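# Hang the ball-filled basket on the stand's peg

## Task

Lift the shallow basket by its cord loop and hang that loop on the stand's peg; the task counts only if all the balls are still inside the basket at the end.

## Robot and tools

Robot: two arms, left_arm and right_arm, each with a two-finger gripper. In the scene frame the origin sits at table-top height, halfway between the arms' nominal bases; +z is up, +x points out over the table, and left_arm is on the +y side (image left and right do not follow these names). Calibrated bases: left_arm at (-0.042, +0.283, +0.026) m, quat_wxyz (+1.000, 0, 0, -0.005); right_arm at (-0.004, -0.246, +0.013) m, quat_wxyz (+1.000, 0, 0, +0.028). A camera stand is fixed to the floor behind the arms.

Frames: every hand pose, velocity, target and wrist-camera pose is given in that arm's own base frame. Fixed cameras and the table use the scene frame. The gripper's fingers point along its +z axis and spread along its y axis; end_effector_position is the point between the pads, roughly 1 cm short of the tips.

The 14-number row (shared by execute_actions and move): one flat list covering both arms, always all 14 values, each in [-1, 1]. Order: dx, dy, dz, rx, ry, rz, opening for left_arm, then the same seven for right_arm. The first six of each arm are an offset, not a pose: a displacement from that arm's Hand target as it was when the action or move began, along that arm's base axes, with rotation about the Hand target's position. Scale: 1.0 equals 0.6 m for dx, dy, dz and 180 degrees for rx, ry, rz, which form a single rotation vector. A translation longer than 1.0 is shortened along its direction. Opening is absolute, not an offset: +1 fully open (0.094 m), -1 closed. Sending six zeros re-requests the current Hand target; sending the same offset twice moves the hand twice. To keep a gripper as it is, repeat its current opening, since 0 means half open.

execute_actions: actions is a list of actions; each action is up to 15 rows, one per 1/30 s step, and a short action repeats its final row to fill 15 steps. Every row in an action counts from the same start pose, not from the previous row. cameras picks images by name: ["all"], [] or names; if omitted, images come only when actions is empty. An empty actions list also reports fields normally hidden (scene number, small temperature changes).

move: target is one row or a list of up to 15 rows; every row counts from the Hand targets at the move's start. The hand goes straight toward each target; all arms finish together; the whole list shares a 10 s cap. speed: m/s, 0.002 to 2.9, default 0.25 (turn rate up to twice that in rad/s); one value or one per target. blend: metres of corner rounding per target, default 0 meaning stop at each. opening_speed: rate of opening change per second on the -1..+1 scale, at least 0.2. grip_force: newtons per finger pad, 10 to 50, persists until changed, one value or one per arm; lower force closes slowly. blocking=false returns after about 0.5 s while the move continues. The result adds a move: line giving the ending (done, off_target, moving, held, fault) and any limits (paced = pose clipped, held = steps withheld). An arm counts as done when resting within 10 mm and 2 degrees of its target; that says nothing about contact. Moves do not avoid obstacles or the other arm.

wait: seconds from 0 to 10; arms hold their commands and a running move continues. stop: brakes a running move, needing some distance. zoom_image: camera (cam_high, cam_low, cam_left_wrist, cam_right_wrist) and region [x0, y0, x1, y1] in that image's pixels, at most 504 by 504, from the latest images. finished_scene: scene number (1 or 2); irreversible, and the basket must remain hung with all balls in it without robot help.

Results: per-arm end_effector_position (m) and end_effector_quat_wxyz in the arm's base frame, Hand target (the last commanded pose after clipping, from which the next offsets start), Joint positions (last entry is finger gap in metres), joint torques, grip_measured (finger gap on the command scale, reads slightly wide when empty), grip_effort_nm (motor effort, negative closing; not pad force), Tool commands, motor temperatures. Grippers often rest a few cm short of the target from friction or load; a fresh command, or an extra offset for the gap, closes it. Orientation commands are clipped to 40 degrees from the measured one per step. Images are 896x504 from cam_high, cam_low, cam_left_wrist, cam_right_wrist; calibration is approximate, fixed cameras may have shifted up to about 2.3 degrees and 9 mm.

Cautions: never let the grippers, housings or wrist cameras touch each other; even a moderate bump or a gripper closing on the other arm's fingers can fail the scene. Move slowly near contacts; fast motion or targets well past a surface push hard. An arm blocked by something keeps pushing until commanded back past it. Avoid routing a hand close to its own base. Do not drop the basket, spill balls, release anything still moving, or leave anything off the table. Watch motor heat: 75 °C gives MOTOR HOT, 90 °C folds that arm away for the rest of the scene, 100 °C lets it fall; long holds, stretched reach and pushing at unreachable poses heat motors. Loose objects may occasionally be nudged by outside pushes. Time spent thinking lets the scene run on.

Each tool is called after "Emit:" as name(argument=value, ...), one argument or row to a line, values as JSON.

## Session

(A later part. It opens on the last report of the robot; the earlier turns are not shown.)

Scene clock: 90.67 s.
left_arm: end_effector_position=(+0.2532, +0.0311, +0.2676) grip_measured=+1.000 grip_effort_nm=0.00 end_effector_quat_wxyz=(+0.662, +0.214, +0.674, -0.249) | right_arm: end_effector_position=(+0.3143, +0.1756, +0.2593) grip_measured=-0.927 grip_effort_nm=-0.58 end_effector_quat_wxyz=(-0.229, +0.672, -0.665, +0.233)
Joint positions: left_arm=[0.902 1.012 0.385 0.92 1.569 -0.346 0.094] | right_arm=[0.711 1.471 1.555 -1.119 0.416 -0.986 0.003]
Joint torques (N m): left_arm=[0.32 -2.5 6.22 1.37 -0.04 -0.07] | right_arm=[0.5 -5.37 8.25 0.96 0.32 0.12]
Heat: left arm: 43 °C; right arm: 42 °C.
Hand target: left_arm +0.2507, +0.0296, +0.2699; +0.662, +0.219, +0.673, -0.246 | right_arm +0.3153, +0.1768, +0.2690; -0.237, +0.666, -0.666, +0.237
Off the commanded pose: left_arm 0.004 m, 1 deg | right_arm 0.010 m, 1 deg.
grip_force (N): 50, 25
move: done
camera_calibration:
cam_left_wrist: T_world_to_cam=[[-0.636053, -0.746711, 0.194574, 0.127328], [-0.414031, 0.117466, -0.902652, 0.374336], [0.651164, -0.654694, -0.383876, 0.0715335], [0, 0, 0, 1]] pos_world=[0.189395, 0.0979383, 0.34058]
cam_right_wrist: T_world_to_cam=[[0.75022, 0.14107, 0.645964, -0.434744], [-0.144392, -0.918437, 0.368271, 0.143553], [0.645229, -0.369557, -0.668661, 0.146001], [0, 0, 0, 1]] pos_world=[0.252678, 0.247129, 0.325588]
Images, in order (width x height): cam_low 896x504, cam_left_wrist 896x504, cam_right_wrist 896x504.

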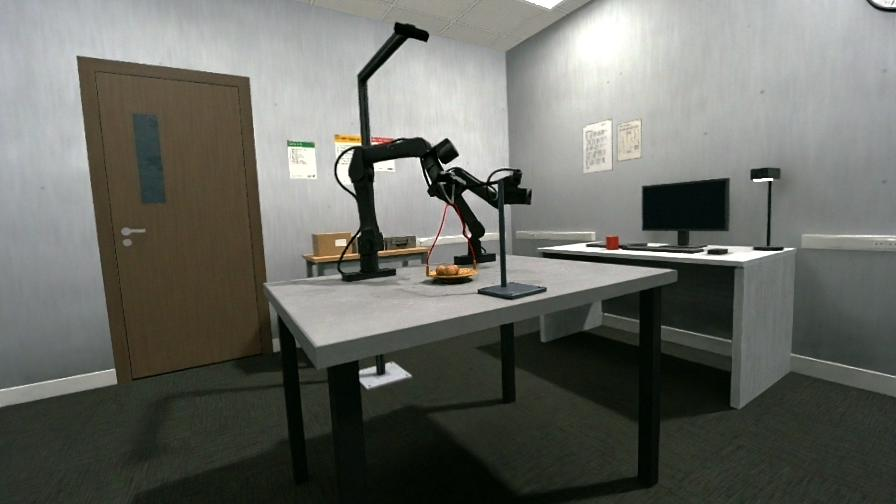

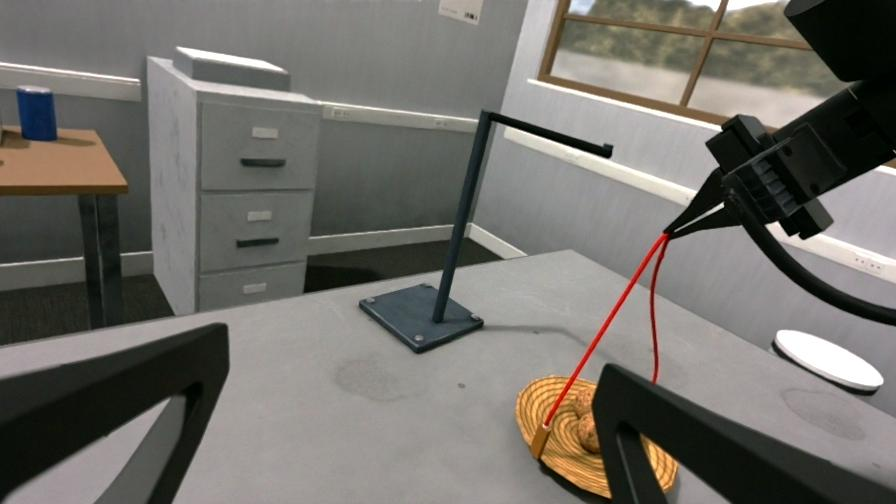

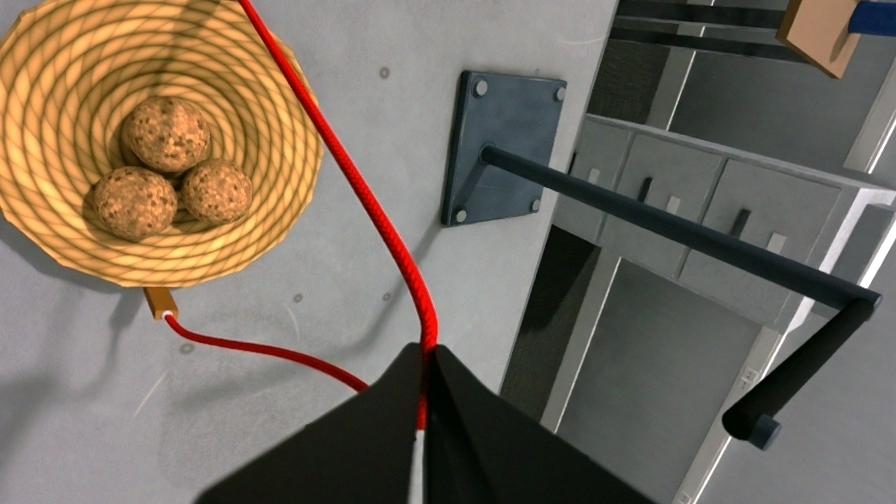

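Emit:
move(
  target=[0,0,0,0,0,0,1,-0.01,-0.006,0.02,0,0,0,-1],
  speed=0.04,
  cameras=["cam_low","cam_left_wrist","cam_right_wrist"],
)

Emit:
zoom_image(
  camera="cam_low",
  region=[400, 180, 520, 300],
)

Emit:
zoom_image(
  camera="cam_left_wrist",
  region=[500, 100, 800, 504],
)

Scene clock: 101.27 s.
left_arm: end_effector_position=(+0.2532, +0.0311, +0.2676) grip_measured=+1.000 grip_effort_nm=-0.01 end_effector_quat_wxyz=(+0.662, +0.214, +0.674, -0.249) | right_arm: end_effector_position=(+0.3084, +0.1720, +0.2674) grip_measured=-0.927 grip_effort_nm=-0.58 end_effector_quat_wxyz=(-0.222, +0.674, -0.665, +0.232)
Joint positions: left_arm=[0.902 1.012 0.385 0.92 1.569 -0.346 0.094] | right_arm=[0.714 1.471 1.598 -1.179 0.417 -0.982 0.003]
Joint torques (N m): left_arm=[0.42 -2.41 6.27 1.37 -0.03 -0.07] | right_arm=[0.61 -5.94 8.35 0.95 0.33 0.12]
Heat: left arm: 43 °C; right arm: 42 °C.
Hand target: left_arm +0.2507, +0.0296, +0.2699; +0.662, +0.219, +0.673, -0.246 | right_arm +0.3093, +0.1732, +0.2809; -0.236, +0.666, -0.666, +0.237
Off the commanded pose: left_arm 0.004 m, 1 deg | right_arm 0.014 m, 2 deg.
grip_force (N): 50, 25
move: off_target (right_arm)
camera_calibration:
cam_left_wrist: T_world_to_cam=[[-0.636053, -0.746711, 0.194574, 0.127328], [-0.414031, 0.117466, -0.902652, 0.374336], [0.651164, -0.654694, -0.383876, 0.0715335], [0, 0, 0, 1]] pos_world=[0.189395, 0.0979383, 0.34058]
cam_right_wrist: T_world_to_cam=[[0.758237, 0.146177, 0.635381, -0.435495], [-0.140108, -0.915241, 0.377761, 0.132035], [0.636747, -0.375455, -0.673489, 0.158817], [0, 0, 0, 1]] pos_world=[0.247581, 0.244131, 0.333789]
Images, in order (width x height): cam_low 896x504, cam_left_wrist 896x504, cam_right_wrist 896x504.

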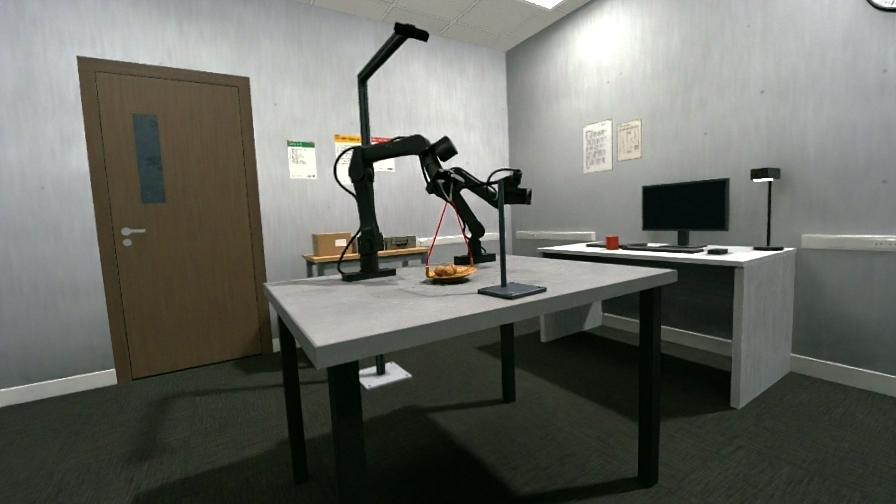

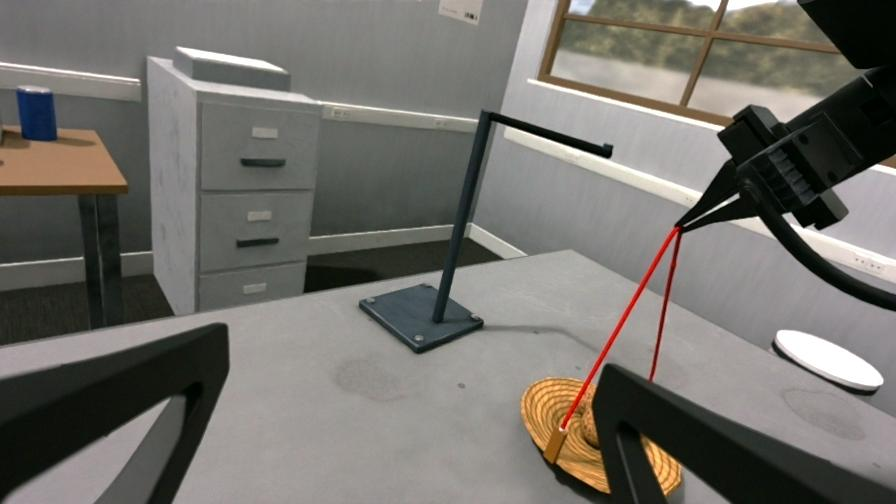

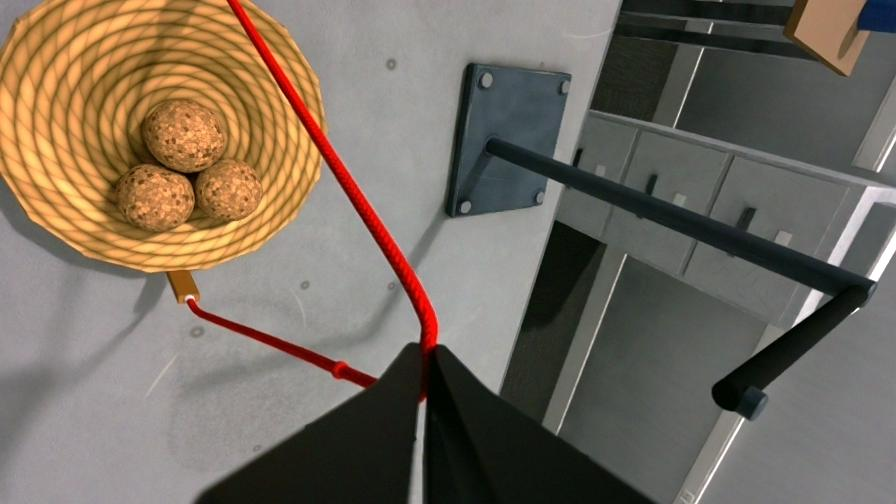

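Scaled by 4.200 from the camera's 896x504 image, which has a finer 1280x720 frame.

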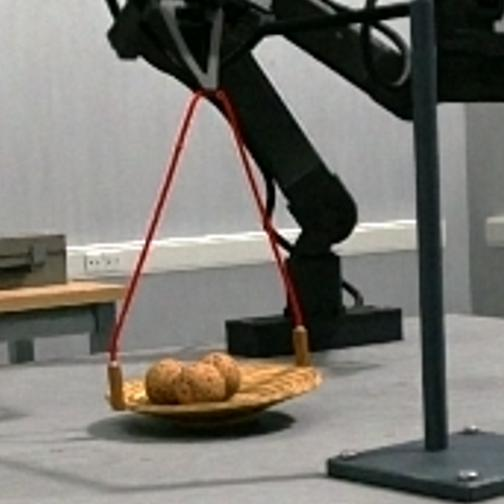

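Scaled by 1.248 from the camera's 896x504 image, which has a finer 1280x720 frame.

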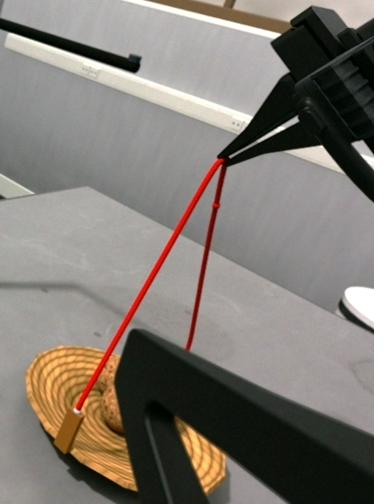

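Emit:
move(
  target=[
    [0,0,0,0,0,0,1,-0.015,0.003,-0.135,0,0,0,-1],
    [0,0,0,0,0,0,1,-0.187,0.017,-0.268,0,0.157,0,-1],
    [0,0,0,0,0,0,1,-0.2855,0.018,-0.463,0,0.217,0,-1],
  ],
  speed=[0.06,0.12,0.1],
  blend=[0.02,0.03,0],
  cameras=["cam_left_wrist","cam_right_wrist"],
)

Scene clock: 110.17 s.
left_arm: end_effector_position=(+0.2532, +0.0311, +0.2676) grip_measured=+1.000 grip_effort_nm=-0.01 end_effector_quat_wxyz=(+0.662, +0.214, +0.674, -0.249) | right_arm: end_effector_position=(+0.1410, +0.1798, +0.0058) grip_measured=-0.927 grip_effort_nm=-0.58 end_effector_quat_wxyz=(+0.002, +0.706, -0.708, +0.010)
Joint positions: left_arm=[0.902 1.012 0.385 0.92 1.569 -0.346 0.094] | right_arm=[0.917 1.541 0.777 -0.814 0.019 -0.652 0.003]
Joint torques (N m): left_arm=[0.39 -2.44 6.19 1.36 -0.04 -0.06] | right_arm=[0.57 -4.67 4 0.45 -0.2 0.06]
Heat: left arm: 43 °C; right arm: 42 °C.
Hand target: left_arm +0.2507, +0.0296, +0.2699; +0.662, +0.219, +0.673, -0.246 | right_arm +0.1380, +0.1840, +0.0031; +0.000, +0.707, -0.707, +0.001
Off the commanded pose: left_arm 0.004 m, 1 deg | right_arm 0.006 m, 1 deg.
grip_force (N): 50, 25
move: done
camera_calibration:
cam_left_wrist: T_world_to_cam=[[-0.636053, -0.746711, 0.194574, 0.127328], [-0.414031, 0.117466, -0.902652, 0.374336], [0.651164, -0.654694, -0.383876, 0.0715335], [0, 0, 0, 1]] pos_world=[0.189395, 0.0979383, 0.34058]
cam_right_wrist: T_world_to_cam=[[0.990317, 0.128062, 0.0535929, -0.169579], [0.0968638, -0.913968, 0.394056, 0.180786], [0.0994458, -0.38505, -0.917522, 0.171088], [0, 0, 0, 1]] pos_world=[0.133411, 0.252827, 0.0948257]
Images, in order (width x height): cam_left_wrist 896x504, cam_right_wrist 896x504.

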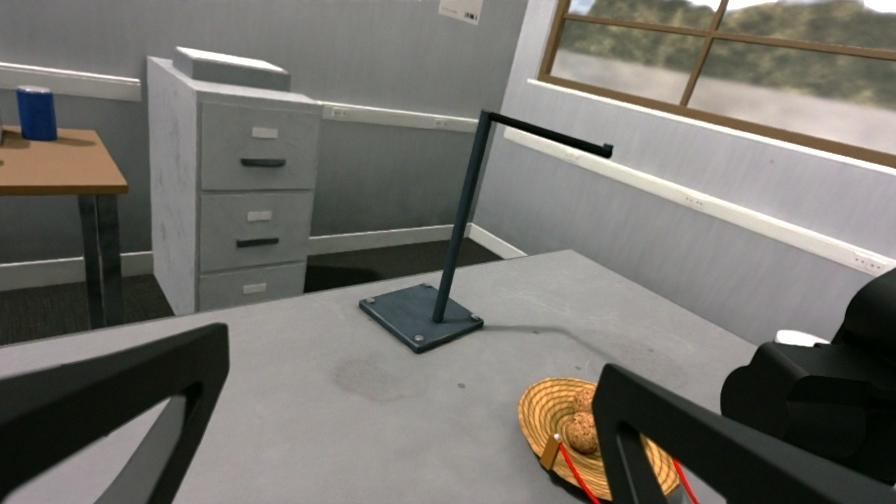

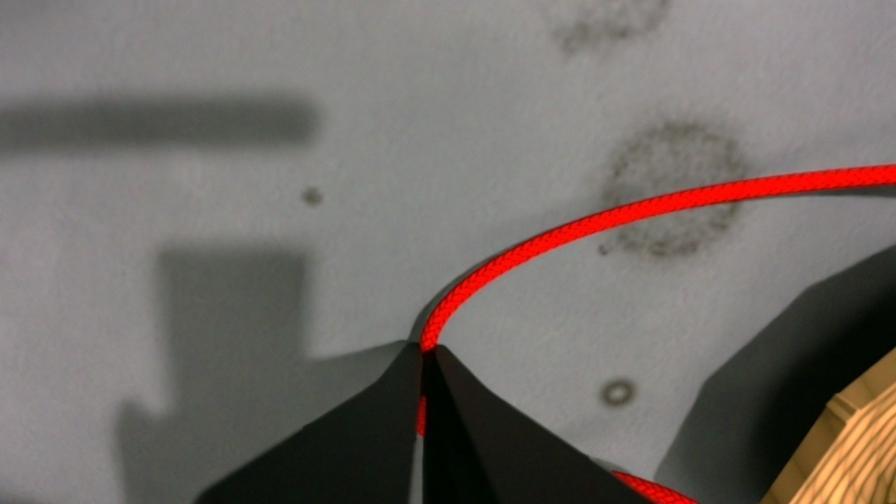

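Emit:
move(
  target=[
    [0,0,0,0,0,0,1,-0.002,0,-0.008,0,0,0,-1],
    [0,0,0,0,0,0,1,-0.002,0,-0.008,0,0,0,-0.3],
  ],
  speed=0.03,
  opening_speed=1.0,
  cameras=["cam_right_wrist"],
)

Scene clock: 112.67 s.
left_arm: end_effector_position=(+0.2532, +0.0311, +0.2676) grip_measured=+1.000 grip_effort_nm=-0.01 end_effector_quat_wxyz=(+0.662, +0.214, +0.674, -0.249) | right_arm: end_effector_position=(+0.1405, +0.1807, +0.0017) grip_measured=-0.302 grip_effort_nm=0.07 end_effector_quat_wxyz=(+0.000, +0.706, -0.708, +0.010)
Joint positions: left_arm=[0.902 1.012 0.385 0.92 1.569 -0.346 0.094] | right_arm=[0.92 1.548 0.765 -0.791 0.019 -0.647 0.033]
Joint torques (N m): left_arm=[0.4 -2.45 6.27 1.39 -0.04 -0.07] | right_arm=[0.64 -4.53 3.84 0.45 -0.2 0.08]
Heat: left arm: 43 °C; right arm: 42 °C.
Hand target: left_arm +0.2507, +0.0296, +0.2699; +0.662, +0.219, +0.673, -0.246 | right_arm +0.1369, +0.1840, -0.0017; +0.000, +0.707, -0.707, +0.001
Off the commanded pose: left_arm 0.004 m, 1 deg | right_arm 0.006 m, 1 deg.
grip_force (N): 50, 25
move: done
camera_calibration:
cam_right_wrist: T_world_to_cam=[[0.990287, 0.127121, 0.0563253, -0.168858], [0.0952743, -0.915444, 0.391005, 0.183792], [0.101268, -0.381841, -0.918663, 0.166848], [0, 0, 0, 1]] pos_world=[0.13281, 0.253426, 0.0909251]
Images, in order (width x height): cam_right_wrist 896x504.

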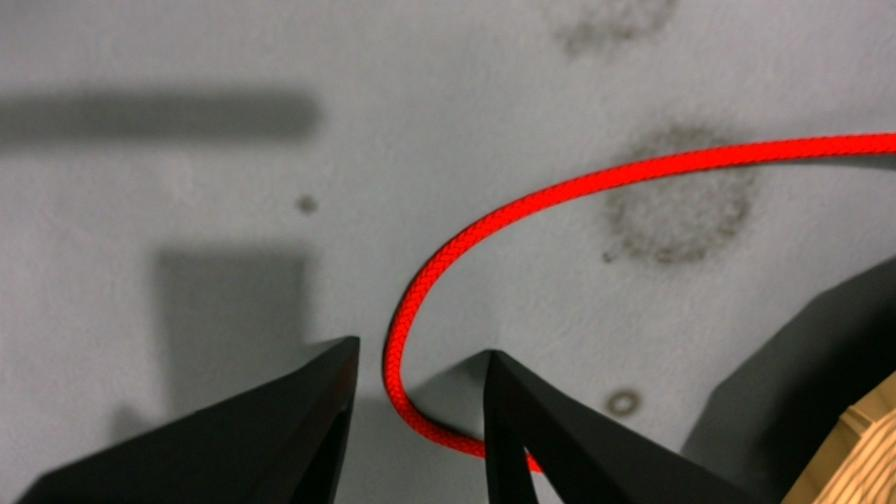

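Emit:
move(
  target=[0,0,0,0,0,0,1,-0.006,-0.0245,0.002,0,0,0.139,-0.3],
  speed=0.05,
  cameras=["cam_right_wrist"],
)

Scene clock: 122.17 s.
left_arm: end_effector_position=(+0.2532, +0.0311, +0.2676) grip_measured=+1.000 grip_effort_nm=-0.01 end_effector_quat_wxyz=(+0.662, +0.214, +0.674, -0.249) | right_arm: end_effector_position=(+0.1382, +0.1716, -0.0002) grip_measured=-0.301 grip_effort_nm=0.07 end_effector_quat_wxyz=(-0.001, +0.843, -0.538, +0.012)
Joint positions: left_arm=[0.902 1.012 0.385 0.92 1.569 -0.346 0.094] | right_arm=[0.907 1.512 0.722 -0.777 0.023 -1.099 0.033]
Joint torques (N m): left_arm=[0.4 -2.47 6.2 1.37 -0.04 -0.09] | right_arm=[-0.49 -6.11 3.37 0.28 -0.24 -0.06]
Heat: left arm: 43 °C; right arm: 41 °C.
Hand target: left_arm +0.2507, +0.0296, +0.2699; +0.662, +0.219, +0.673, -0.246 | right_arm +0.1332, +0.1693, -0.0005; +0.000, +0.844, -0.537, +0.000
Off the commanded pose: left_arm 0.004 m, 1 deg | right_arm 0.005 m, 1 deg.
grip_force (N): 50, 25
move: done
camera_calibration:
cam_right_wrist: T_world_to_cam=[[0.842411, 0.53589, 0.0562682, -0.215008], [0.474001, -0.786659, 0.395589, 0.10194], [0.256256, -0.306577, -0.916702, 0.127474], [0, 0, 0, 1]] pos_world=[0.10014, 0.234494, 0.0886271]
Images, in order (width x height): cam_right_wrist 896x504.

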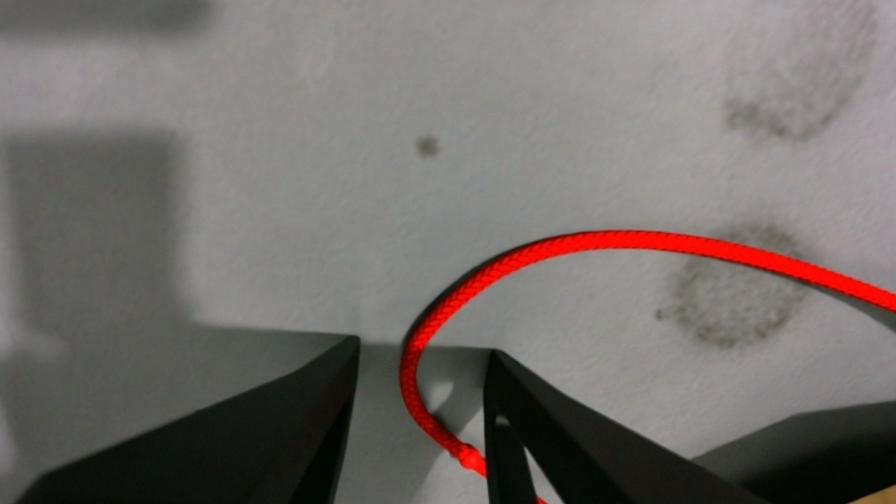

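Emit:
move(
  target=[0,0,0,0,0,0,1,-0.003,0,0,0,0,0,-1],
  speed=0.02,
  cameras=["cam_right_wrist"],
)

Scene clock: 126.30 s.
left_arm: end_effector_position=(+0.2532, +0.0311, +0.2676) grip_measured=+1.000 grip_effort_nm=-0.01 end_effector_quat_wxyz=(+0.662, +0.214, +0.674, -0.249) | right_arm: end_effector_position=(+0.1375, +0.1707, -0.0003) grip_measured=-0.923 grip_effort_nm=-0.52 end_effector_quat_wxyz=(-0.001, +0.843, -0.538, +0.012)
Joint positions: left_arm=[0.902 1.012 0.385 0.92 1.569 -0.346 0.094] | right_arm=[0.907 1.508 0.718 -0.777 0.023 -1.099 0.004]
Joint torques (N m): left_arm=[0.39 -2.52 6.28 1.38 -0.04 -0.08] | right_arm=[0.02 -6.01 3.38 0.27 -0.26 0.02]
Heat: left arm: 43 °C; right arm: 41 °C.
Hand target: left_arm +0.2507, +0.0296, +0.2699; +0.662, +0.219, +0.673, -0.246 | right_arm +0.1314, +0.1692, -0.0006; +0.000, +0.843, -0.537, +0.000
Off the commanded pose: left_arm 0.004 m, 1 deg | right_arm 0.006 m, 1 deg.
grip_force (N): 50, 25
move: done
camera_calibration:
cam_right_wrist: T_world_to_cam=[[0.842205, 0.536216, 0.056247, -0.21399], [0.474315, -0.786476, 0.395578, 0.101491], [0.256352, -0.306479, -0.916709, 0.127345], [0, 0, 0, 1]] pos_world=[0.0994397, 0.233594, 0.0886271]
Images, in order (width x height): cam_right_wrist 896x504.

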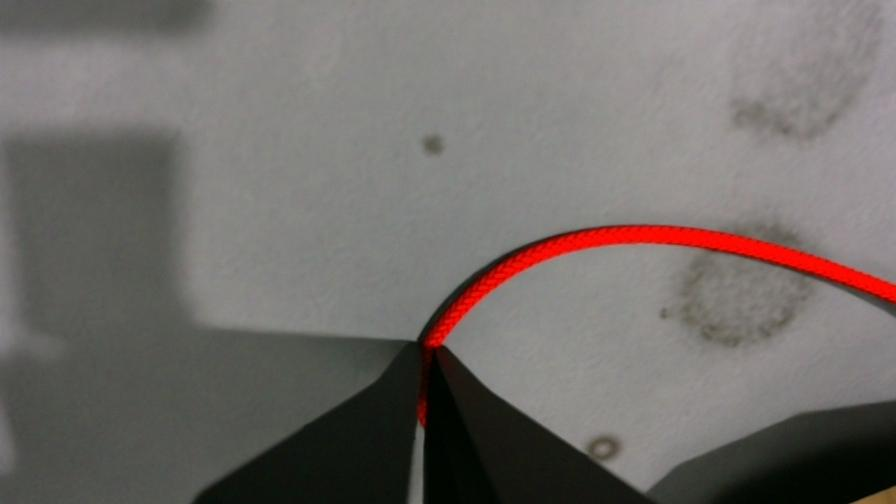

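Emit:
move(
  target=[
    [0,0,0,0,0,0,1,0.109,0.015,0.201,0.02,-0.07,-0.08,-1],
    [0,0,0,0,0,0,1,0.289,0.0105,0.359,0.0472,-0.2132,-0.1335,-1],
    [0,0,0,0,0,0,1,0.296,0.009,0.476,0.0472,-0.2132,-0.1335,-1],
  ],
  speed=[0.12,0.12,0.05],
  blend=[0.04,0.02,0],
  cameras=["cam_low","cam_left_wrist","cam_right_wrist"],
)

Emit:
zoom_image(
  camera="cam_low",
  region=[400, 180, 520, 300],
)

Emit:
zoom_image(
  camera="cam_left_wrist",
  region=[500, 100, 800, 504],
)

Scene clock: 134.37 s.
left_arm: end_effector_position=(+0.2532, +0.0311, +0.2676) grip_measured=+1.000 grip_effort_nm=-0.01 end_effector_quat_wxyz=(+0.662, +0.214, +0.674, -0.249) | right_arm: end_effector_position=(+0.3043, +0.1751, +0.2712) grip_measured=-0.926 grip_effort_nm=-0.58 end_effector_quat_wxyz=(-0.220, +0.675, -0.665, +0.232)
Joint positions: left_arm=[0.902 1.012 0.385 0.92 1.569 -0.346 0.094] | right_arm=[0.734 1.478 1.622 -1.207 0.427 -0.965 0.003]
Joint torques (N m): left_arm=[0.43 -2.48 6.23 1.37 -0.04 -0.07] | right_arm=[-0.54 -5.57 8.68 1.02 0.27 0.01]
Heat: left arm: 43 °C; right arm: 41 °C.
Hand target: left_arm +0.2507, +0.0296, +0.2699; +0.662, +0.219, +0.673, -0.246 | right_arm +0.3089, +0.1747, +0.2851; -0.236, +0.666, -0.666, +0.237
Off the commanded pose: left_arm 0.004 m, 1 deg | right_arm 0.015 m, 2 deg.
grip_force (N): 50, 25
move: off_target (right_arm)
camera_calibration:
cam_left_wrist: T_world_to_cam=[[-0.636053, -0.746711, 0.194574, 0.127328], [-0.414031, 0.117466, -0.902652, 0.374336], [0.651164, -0.654694, -0.383876, 0.0715335], [0, 0, 0, 1]] pos_world=[0.189395, 0.0979383, 0.34058]
cam_right_wrist: T_world_to_cam=[[0.759223, 0.149422, 0.633445, -0.435596], [-0.138015, -0.914188, 0.381066, 0.131107], [0.636028, -0.376739, -0.673451, 0.165601], [0, 0, 0, 1]] pos_world=[0.243482, 0.247333, 0.33749]
Images, in order (width x height): cam_low 896x504, cam_left_wrist 896x504, cam_right_wrist 896x504.

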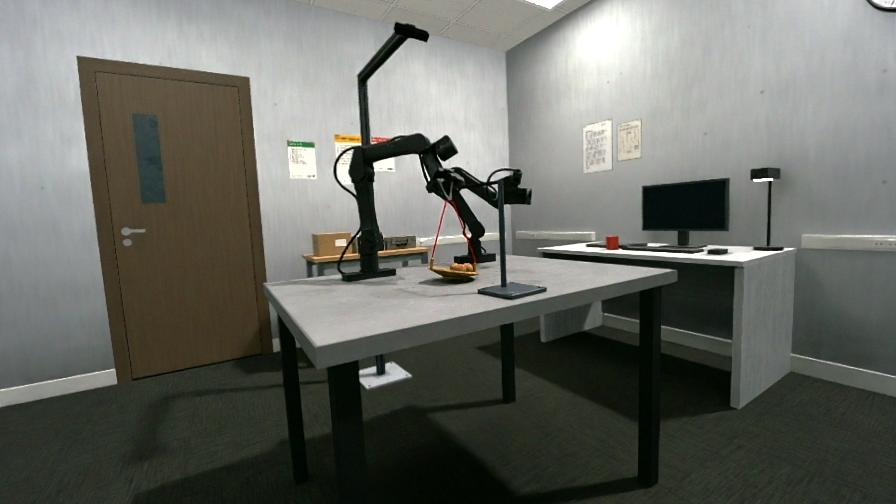

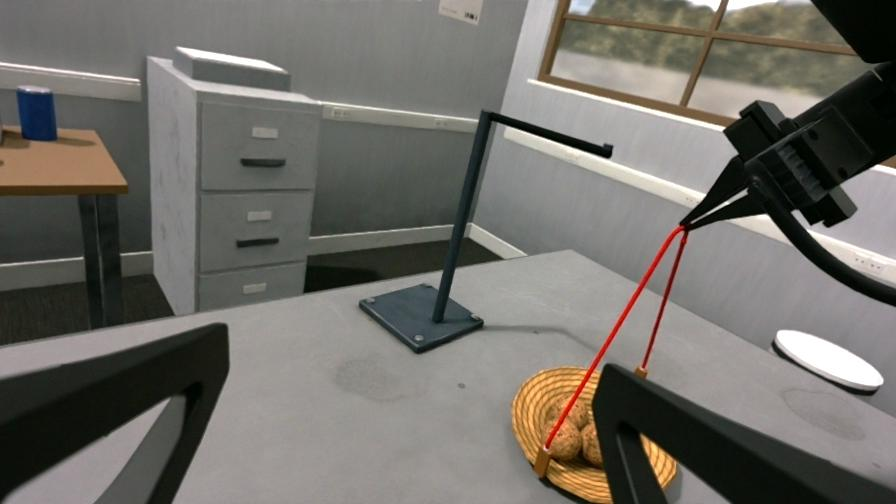

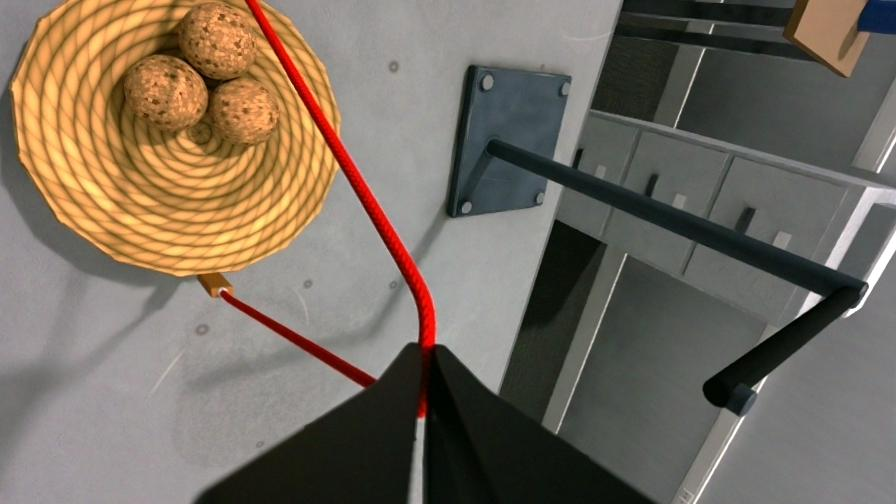

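Scaled by 4.200 from the camera's 896x504 image, which has a finer 1280x720 frame.

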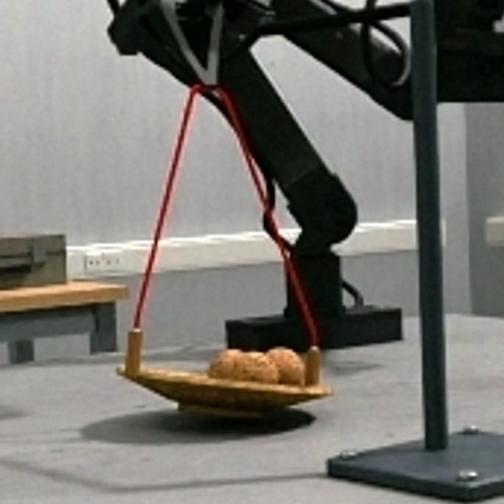

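Scaled by 1.248 from the camera's 896x504 image, which has a finer 1280x720 frame.

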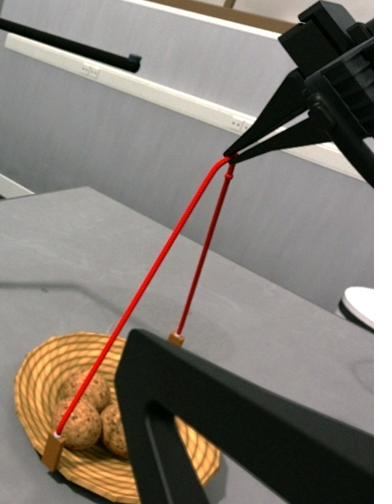

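Emit:
move(
  target=[
    [0,0,0,0,0,0,1,-0.008,0.002,-0.142,0,0,0,-1],
    [0,0,0,0,0,0,1,-0.187,0.005,-0.275,-0.02,0.15,0.06,-1],
    [0,0,0,0,0,0,1,-0.29,-0.002,-0.474,-0.0472,0.2132,0.1335,-1],
  ],
  speed=[0.05,0.12,0.08],
  blend=[0.02,0.03,0],
  cameras=["cam_left_wrist","cam_right_wrist"],
)

Scene clock: 143.27 s.
left_arm: end_effector_position=(+0.2532, +0.0311, +0.2676) grip_measured=+1.000 grip_effort_nm=-0.01 end_effector_quat_wxyz=(+0.662, +0.214, +0.674, -0.249) | right_arm: end_effector_position=(+0.1391, +0.1701, +0.0038) grip_measured=-0.926 grip_effort_nm=-0.58 end_effector_quat_wxyz=(+0.002, +0.840, -0.543, +0.011)
Joint positions: left_arm=[0.902 1.012 0.385 0.92 1.569 -0.346 0.094] | right_arm=[0.899 1.505 0.734 -0.8 0.022 -1.094 0.003]
Joint torques (N m): left_arm=[0.35 -2.45 6.22 1.36 -0.03 -0.07] | right_arm=[0.58 -4.21 4 0.43 -0.24 -0.04]
Heat: left arm: 43 °C; right arm: 41 °C.
Hand target: left_arm +0.2507, +0.0296, +0.2699; +0.662, +0.219, +0.673, -0.246 | right_arm +0.1351, +0.1735, +0.0008; +0.000, +0.843, -0.537, +0.000
Off the commanded pose: left_arm 0.004 m, 1 deg | right_arm 0.006 m, 1 deg.
grip_force (N): 50, 25
move: done
camera_calibration:
cam_left_wrist: T_world_to_cam=[[-0.636053, -0.746711, 0.194574, 0.127328], [-0.414031, 0.117466, -0.902652, 0.374336], [0.651164, -0.654694, -0.383876, 0.0715335], [0, 0, 0, 1]] pos_world=[0.189395, 0.0979383, 0.34058]
cam_right_wrist: T_world_to_cam=[[0.849489, 0.525072, 0.0516458, -0.214304], [0.465237, -0.79164, 0.396057, 0.100873], [0.248843, -0.312418, -0.916772, 0.132541], [0, 0, 0, 1]] pos_world=[0.102137, 0.233788, 0.0926261]
Images, in order (width x height): cam_left_wrist 896x504, cam_right_wrist 896x504.

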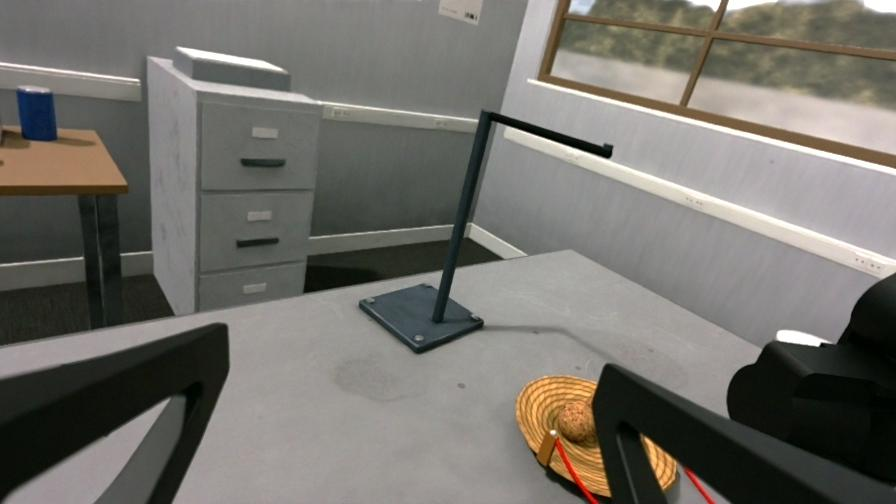

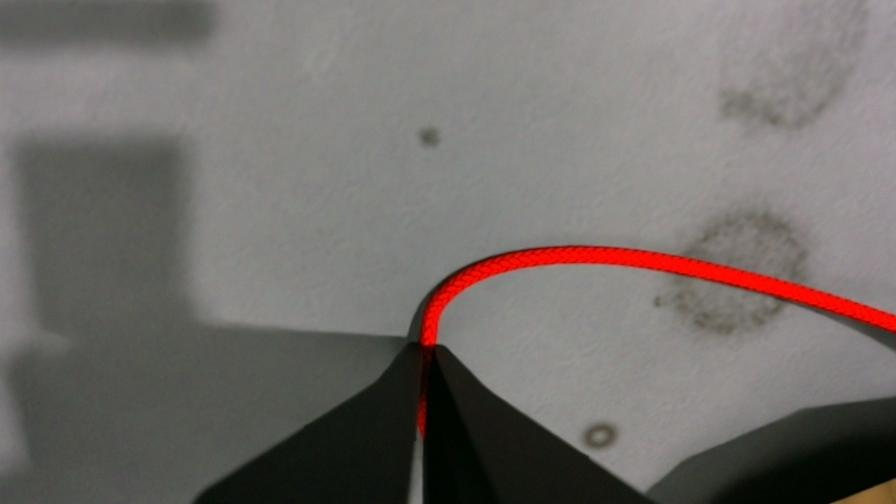

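Emit:
move(
  target=[
    [0,0,0,0,0,0,1,-0.002,0,-0.007,0,0,0,-1],
    [0,0,0,0,0,0,1,-0.002,0,-0.007,0,0,0,-0.4],
    [0,0,0,0,0,0,1,-0.008,0.009,-0.004,0,0,0,-0.4],
  ],
  speed=0.03,
  opening_speed=1.0,
  cameras=["cam_right_wrist"],
)

Scene clock: 146.63 s.
left_arm: end_effector_position=(+0.2532, +0.0311, +0.2676) grip_measured=+1.000 grip_effort_nm=-0.01 end_effector_quat_wxyz=(+0.662, +0.214, +0.674, -0.249) | right_arm: end_effector_position=(+0.1337, +0.1745, -0.0002) grip_measured=-0.402 grip_effort_nm=0.07 end_effector_quat_wxyz=(+0.000, +0.842, -0.539, +0.011)
Joint positions: left_arm=[0.902 1.012 0.385 0.92 1.569 -0.346 0.094] | right_arm=[0.93 1.513 0.723 -0.78 0.021 -1.074 0.028]
Joint torques (N m): left_arm=[0.4 -2.48 6.22 1.39 -0.03 -0.07] | right_arm=[0.66 -3.85 4.74 0.36 -0.23 0.07]
Heat: left arm: 43 °C; right arm: 41 °C.
Hand target: left_arm +0.2507, +0.0296, +0.2699; +0.662, +0.219, +0.673, -0.246 | right_arm +0.1301, +0.1788, -0.0017; +0.000, +0.843, -0.537, +0.000
Off the commanded pose: left_arm 0.004 m, 1 deg | right_arm 0.006 m, 1 deg.
grip_force (N): 50, 25
move: done
camera_calibration:
cam_right_wrist: T_world_to_cam=[[0.844001, 0.533658, 0.0535826, -0.212557], [0.473037, -0.787746, 0.394578, 0.106605], [0.252779, -0.307678, -0.917299, 0.130274], [0, 0, 0, 1]] pos_world=[0.0960394, 0.237493, 0.0888259]
Images, in order (width x height): cam_right_wrist 896x504.

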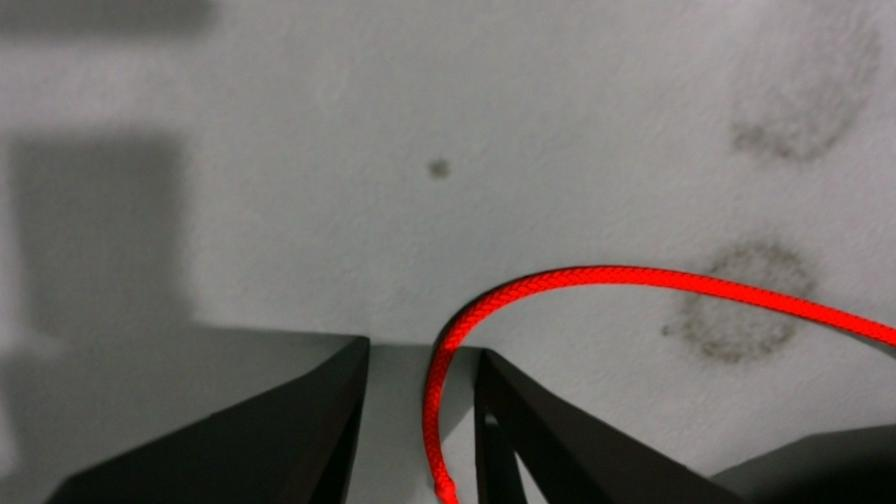

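Emit:
move(
  target=[0,0,0,0,0,0,1,0,0,0,0,0,0,-1],
  speed=0.02,
  cameras=["cam_right_wrist"],
)

Scene clock: 149.37 s.
left_arm: end_effector_position=(+0.2532, +0.0311, +0.2676) grip_measured=+1.000 grip_effort_nm=-0.01 end_effector_quat_wxyz=(+0.662, +0.214, +0.674, -0.249) | right_arm: end_effector_position=(+0.1337, +0.1745, -0.0002) grip_measured=-0.925 grip_effort_nm=-0.50 end_effector_quat_wxyz=(+0.000, +0.842, -0.539, +0.011)
Joint positions: left_arm=[0.902 1.012 0.385 0.92 1.569 -0.346 0.094] | right_arm=[0.93 1.513 0.723 -0.78 0.021 -1.073 0.004]
Joint torques (N m): left_arm=[0.39 -2.47 6.24 1.36 -0.05 -0.06] | right_arm=[0.68 -3.85 4.67 0.35 -0.23 0.05]
Heat: left arm: 43 °C; right arm: 41 °C.
Hand target: left_arm +0.2507, +0.0296, +0.2699; +0.662, +0.219, +0.673, -0.246 | right_arm +0.1301, +0.1788, -0.0017; +0.000, +0.844, -0.537, +0.000
Off the commanded pose: left_arm 0.004 m, 1 deg | right_arm 0.006 m, 1 deg.
grip_force (N): 50, 25
move: done
camera_calibration:
cam_right_wrist: T_world_to_cam=[[0.844206, 0.533332, 0.0536035, -0.212501], [0.472723, -0.787928, 0.394591, 0.106677], [0.252683, -0.307776, -0.917292, 0.130306], [0, 0, 0, 1]] pos_world=[0.0960394, 0.237492, 0.0888259]
Images, in order (width x height): cam_right_wrist 896x504.

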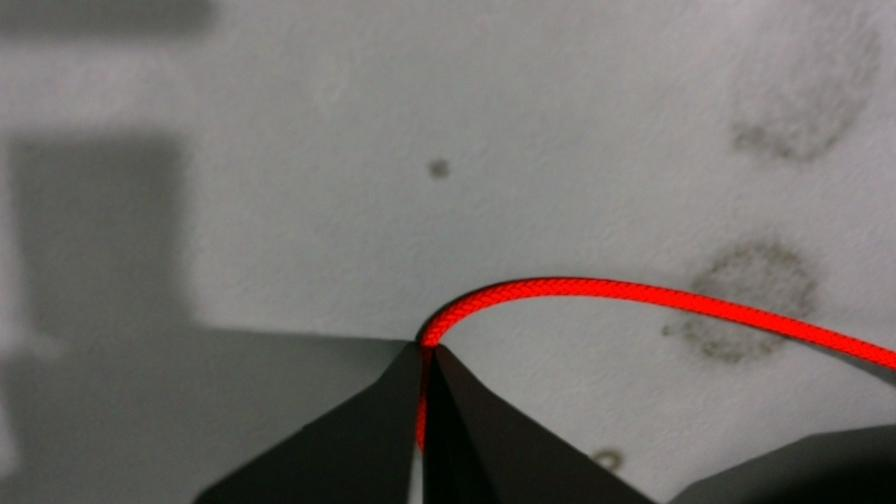

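Emit:
move(
  target=[
    [0,0,0,0,0,0,1,0.1115,-0.001,0.203,0.02,-0.07,-0.08,-1],
    [0,0,0,0,0,0,1,0.289,-0.006,0.336,0.0472,-0.2132,-0.1335,-1],
    [0,0,0,0,0,0,1,0.289,-0.008,0.466,0.0472,-0.2132,-0.1335,-1],
  ],
  speed=[0.12,0.12,0.05],
  blend=[0.04,0.02,0],
  cameras=["cam_low","cam_left_wrist","cam_right_wrist"],
)

Emit:
zoom_image(
  camera="cam_low",
  region=[400, 180, 520, 300],
)

Emit:
zoom_image(
  camera="cam_left_wrist",
  region=[500, 100, 800, 504],
)

Scene clock: 157.03 s.
left_arm: end_effector_position=(+0.2532, +0.0311, +0.2676) grip_measured=+1.000 grip_effort_nm=-0.01 end_effector_quat_wxyz=(+0.662, +0.214, +0.674, -0.249) | right_arm: end_effector_position=(+0.2997, +0.1756, +0.2675) grip_measured=-0.928 grip_effort_nm=-0.58 end_effector_quat_wxyz=(-0.228, +0.673, -0.664, +0.231)
Joint positions: left_arm=[0.902 1.012 0.385 0.92 1.569 -0.346 0.094] | right_arm=[0.745 1.448 1.574 -1.178 0.429 -0.955 0.003]
Joint torques (N m): left_arm=[0.35 -2.48 6.22 1.37 -0.05 -0.08] | right_arm=[-0.51 -5.01 8.31 0.98 0.3 0.03]
Heat: left arm: 43 °C; right arm: 42 °C.
Hand target: left_arm +0.2507, +0.0296, +0.2699; +0.662, +0.219, +0.673, -0.246 | right_arm +0.3035, +0.1740, +0.2779; -0.236, +0.666, -0.667, +0.237
Off the commanded pose: left_arm 0.004 m, 1 deg | right_arm 0.011 m, 1 deg.
grip_force (N): 50, 25
move: off_target (right_arm)
camera_calibration:
cam_left_wrist: T_world_to_cam=[[-0.636053, -0.746711, 0.194574, 0.127328], [-0.414031, 0.117466, -0.902652, 0.374336], [0.651164, -0.654694, -0.383876, 0.0715335], [0, 0, 0, 1]] pos_world=[0.189395, 0.0979383, 0.34058]
cam_right_wrist: T_world_to_cam=[[0.75287, 0.143067, 0.642431, -0.429274], [-0.140004, -0.918938, 0.368716, 0.137076], [0.643106, -0.367538, -0.671812, 0.162024], [0, 0, 0, 1]] pos_world=[0.23818, 0.246929, 0.334087]
Images, in order (width x height): cam_low 896x504, cam_left_wrist 896x504, cam_right_wrist 896x504.

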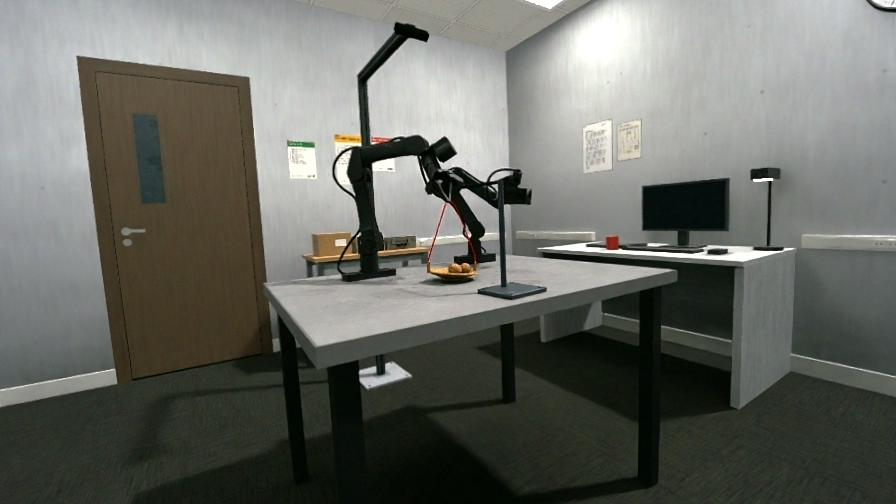

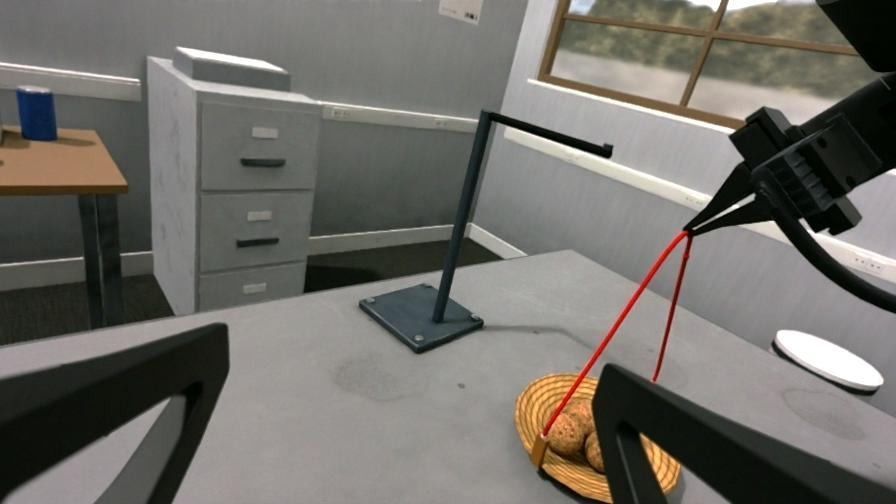

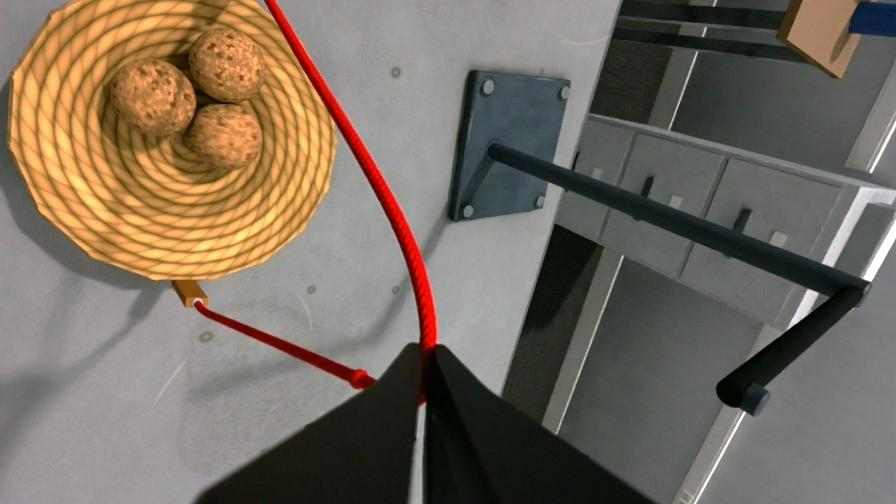

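Scaled by 4.200 from the camera's 896x504 image, which has a finer 1280x720 frame.

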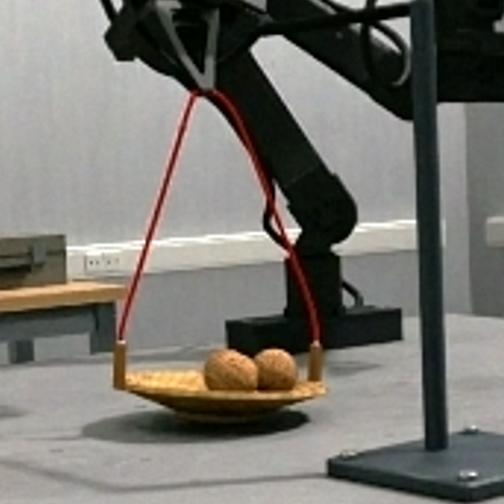

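Scaled by 1.248 from the camera's 896x504 image, which has a finer 1280x720 frame.

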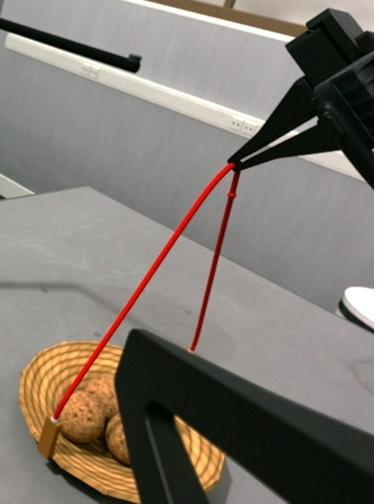

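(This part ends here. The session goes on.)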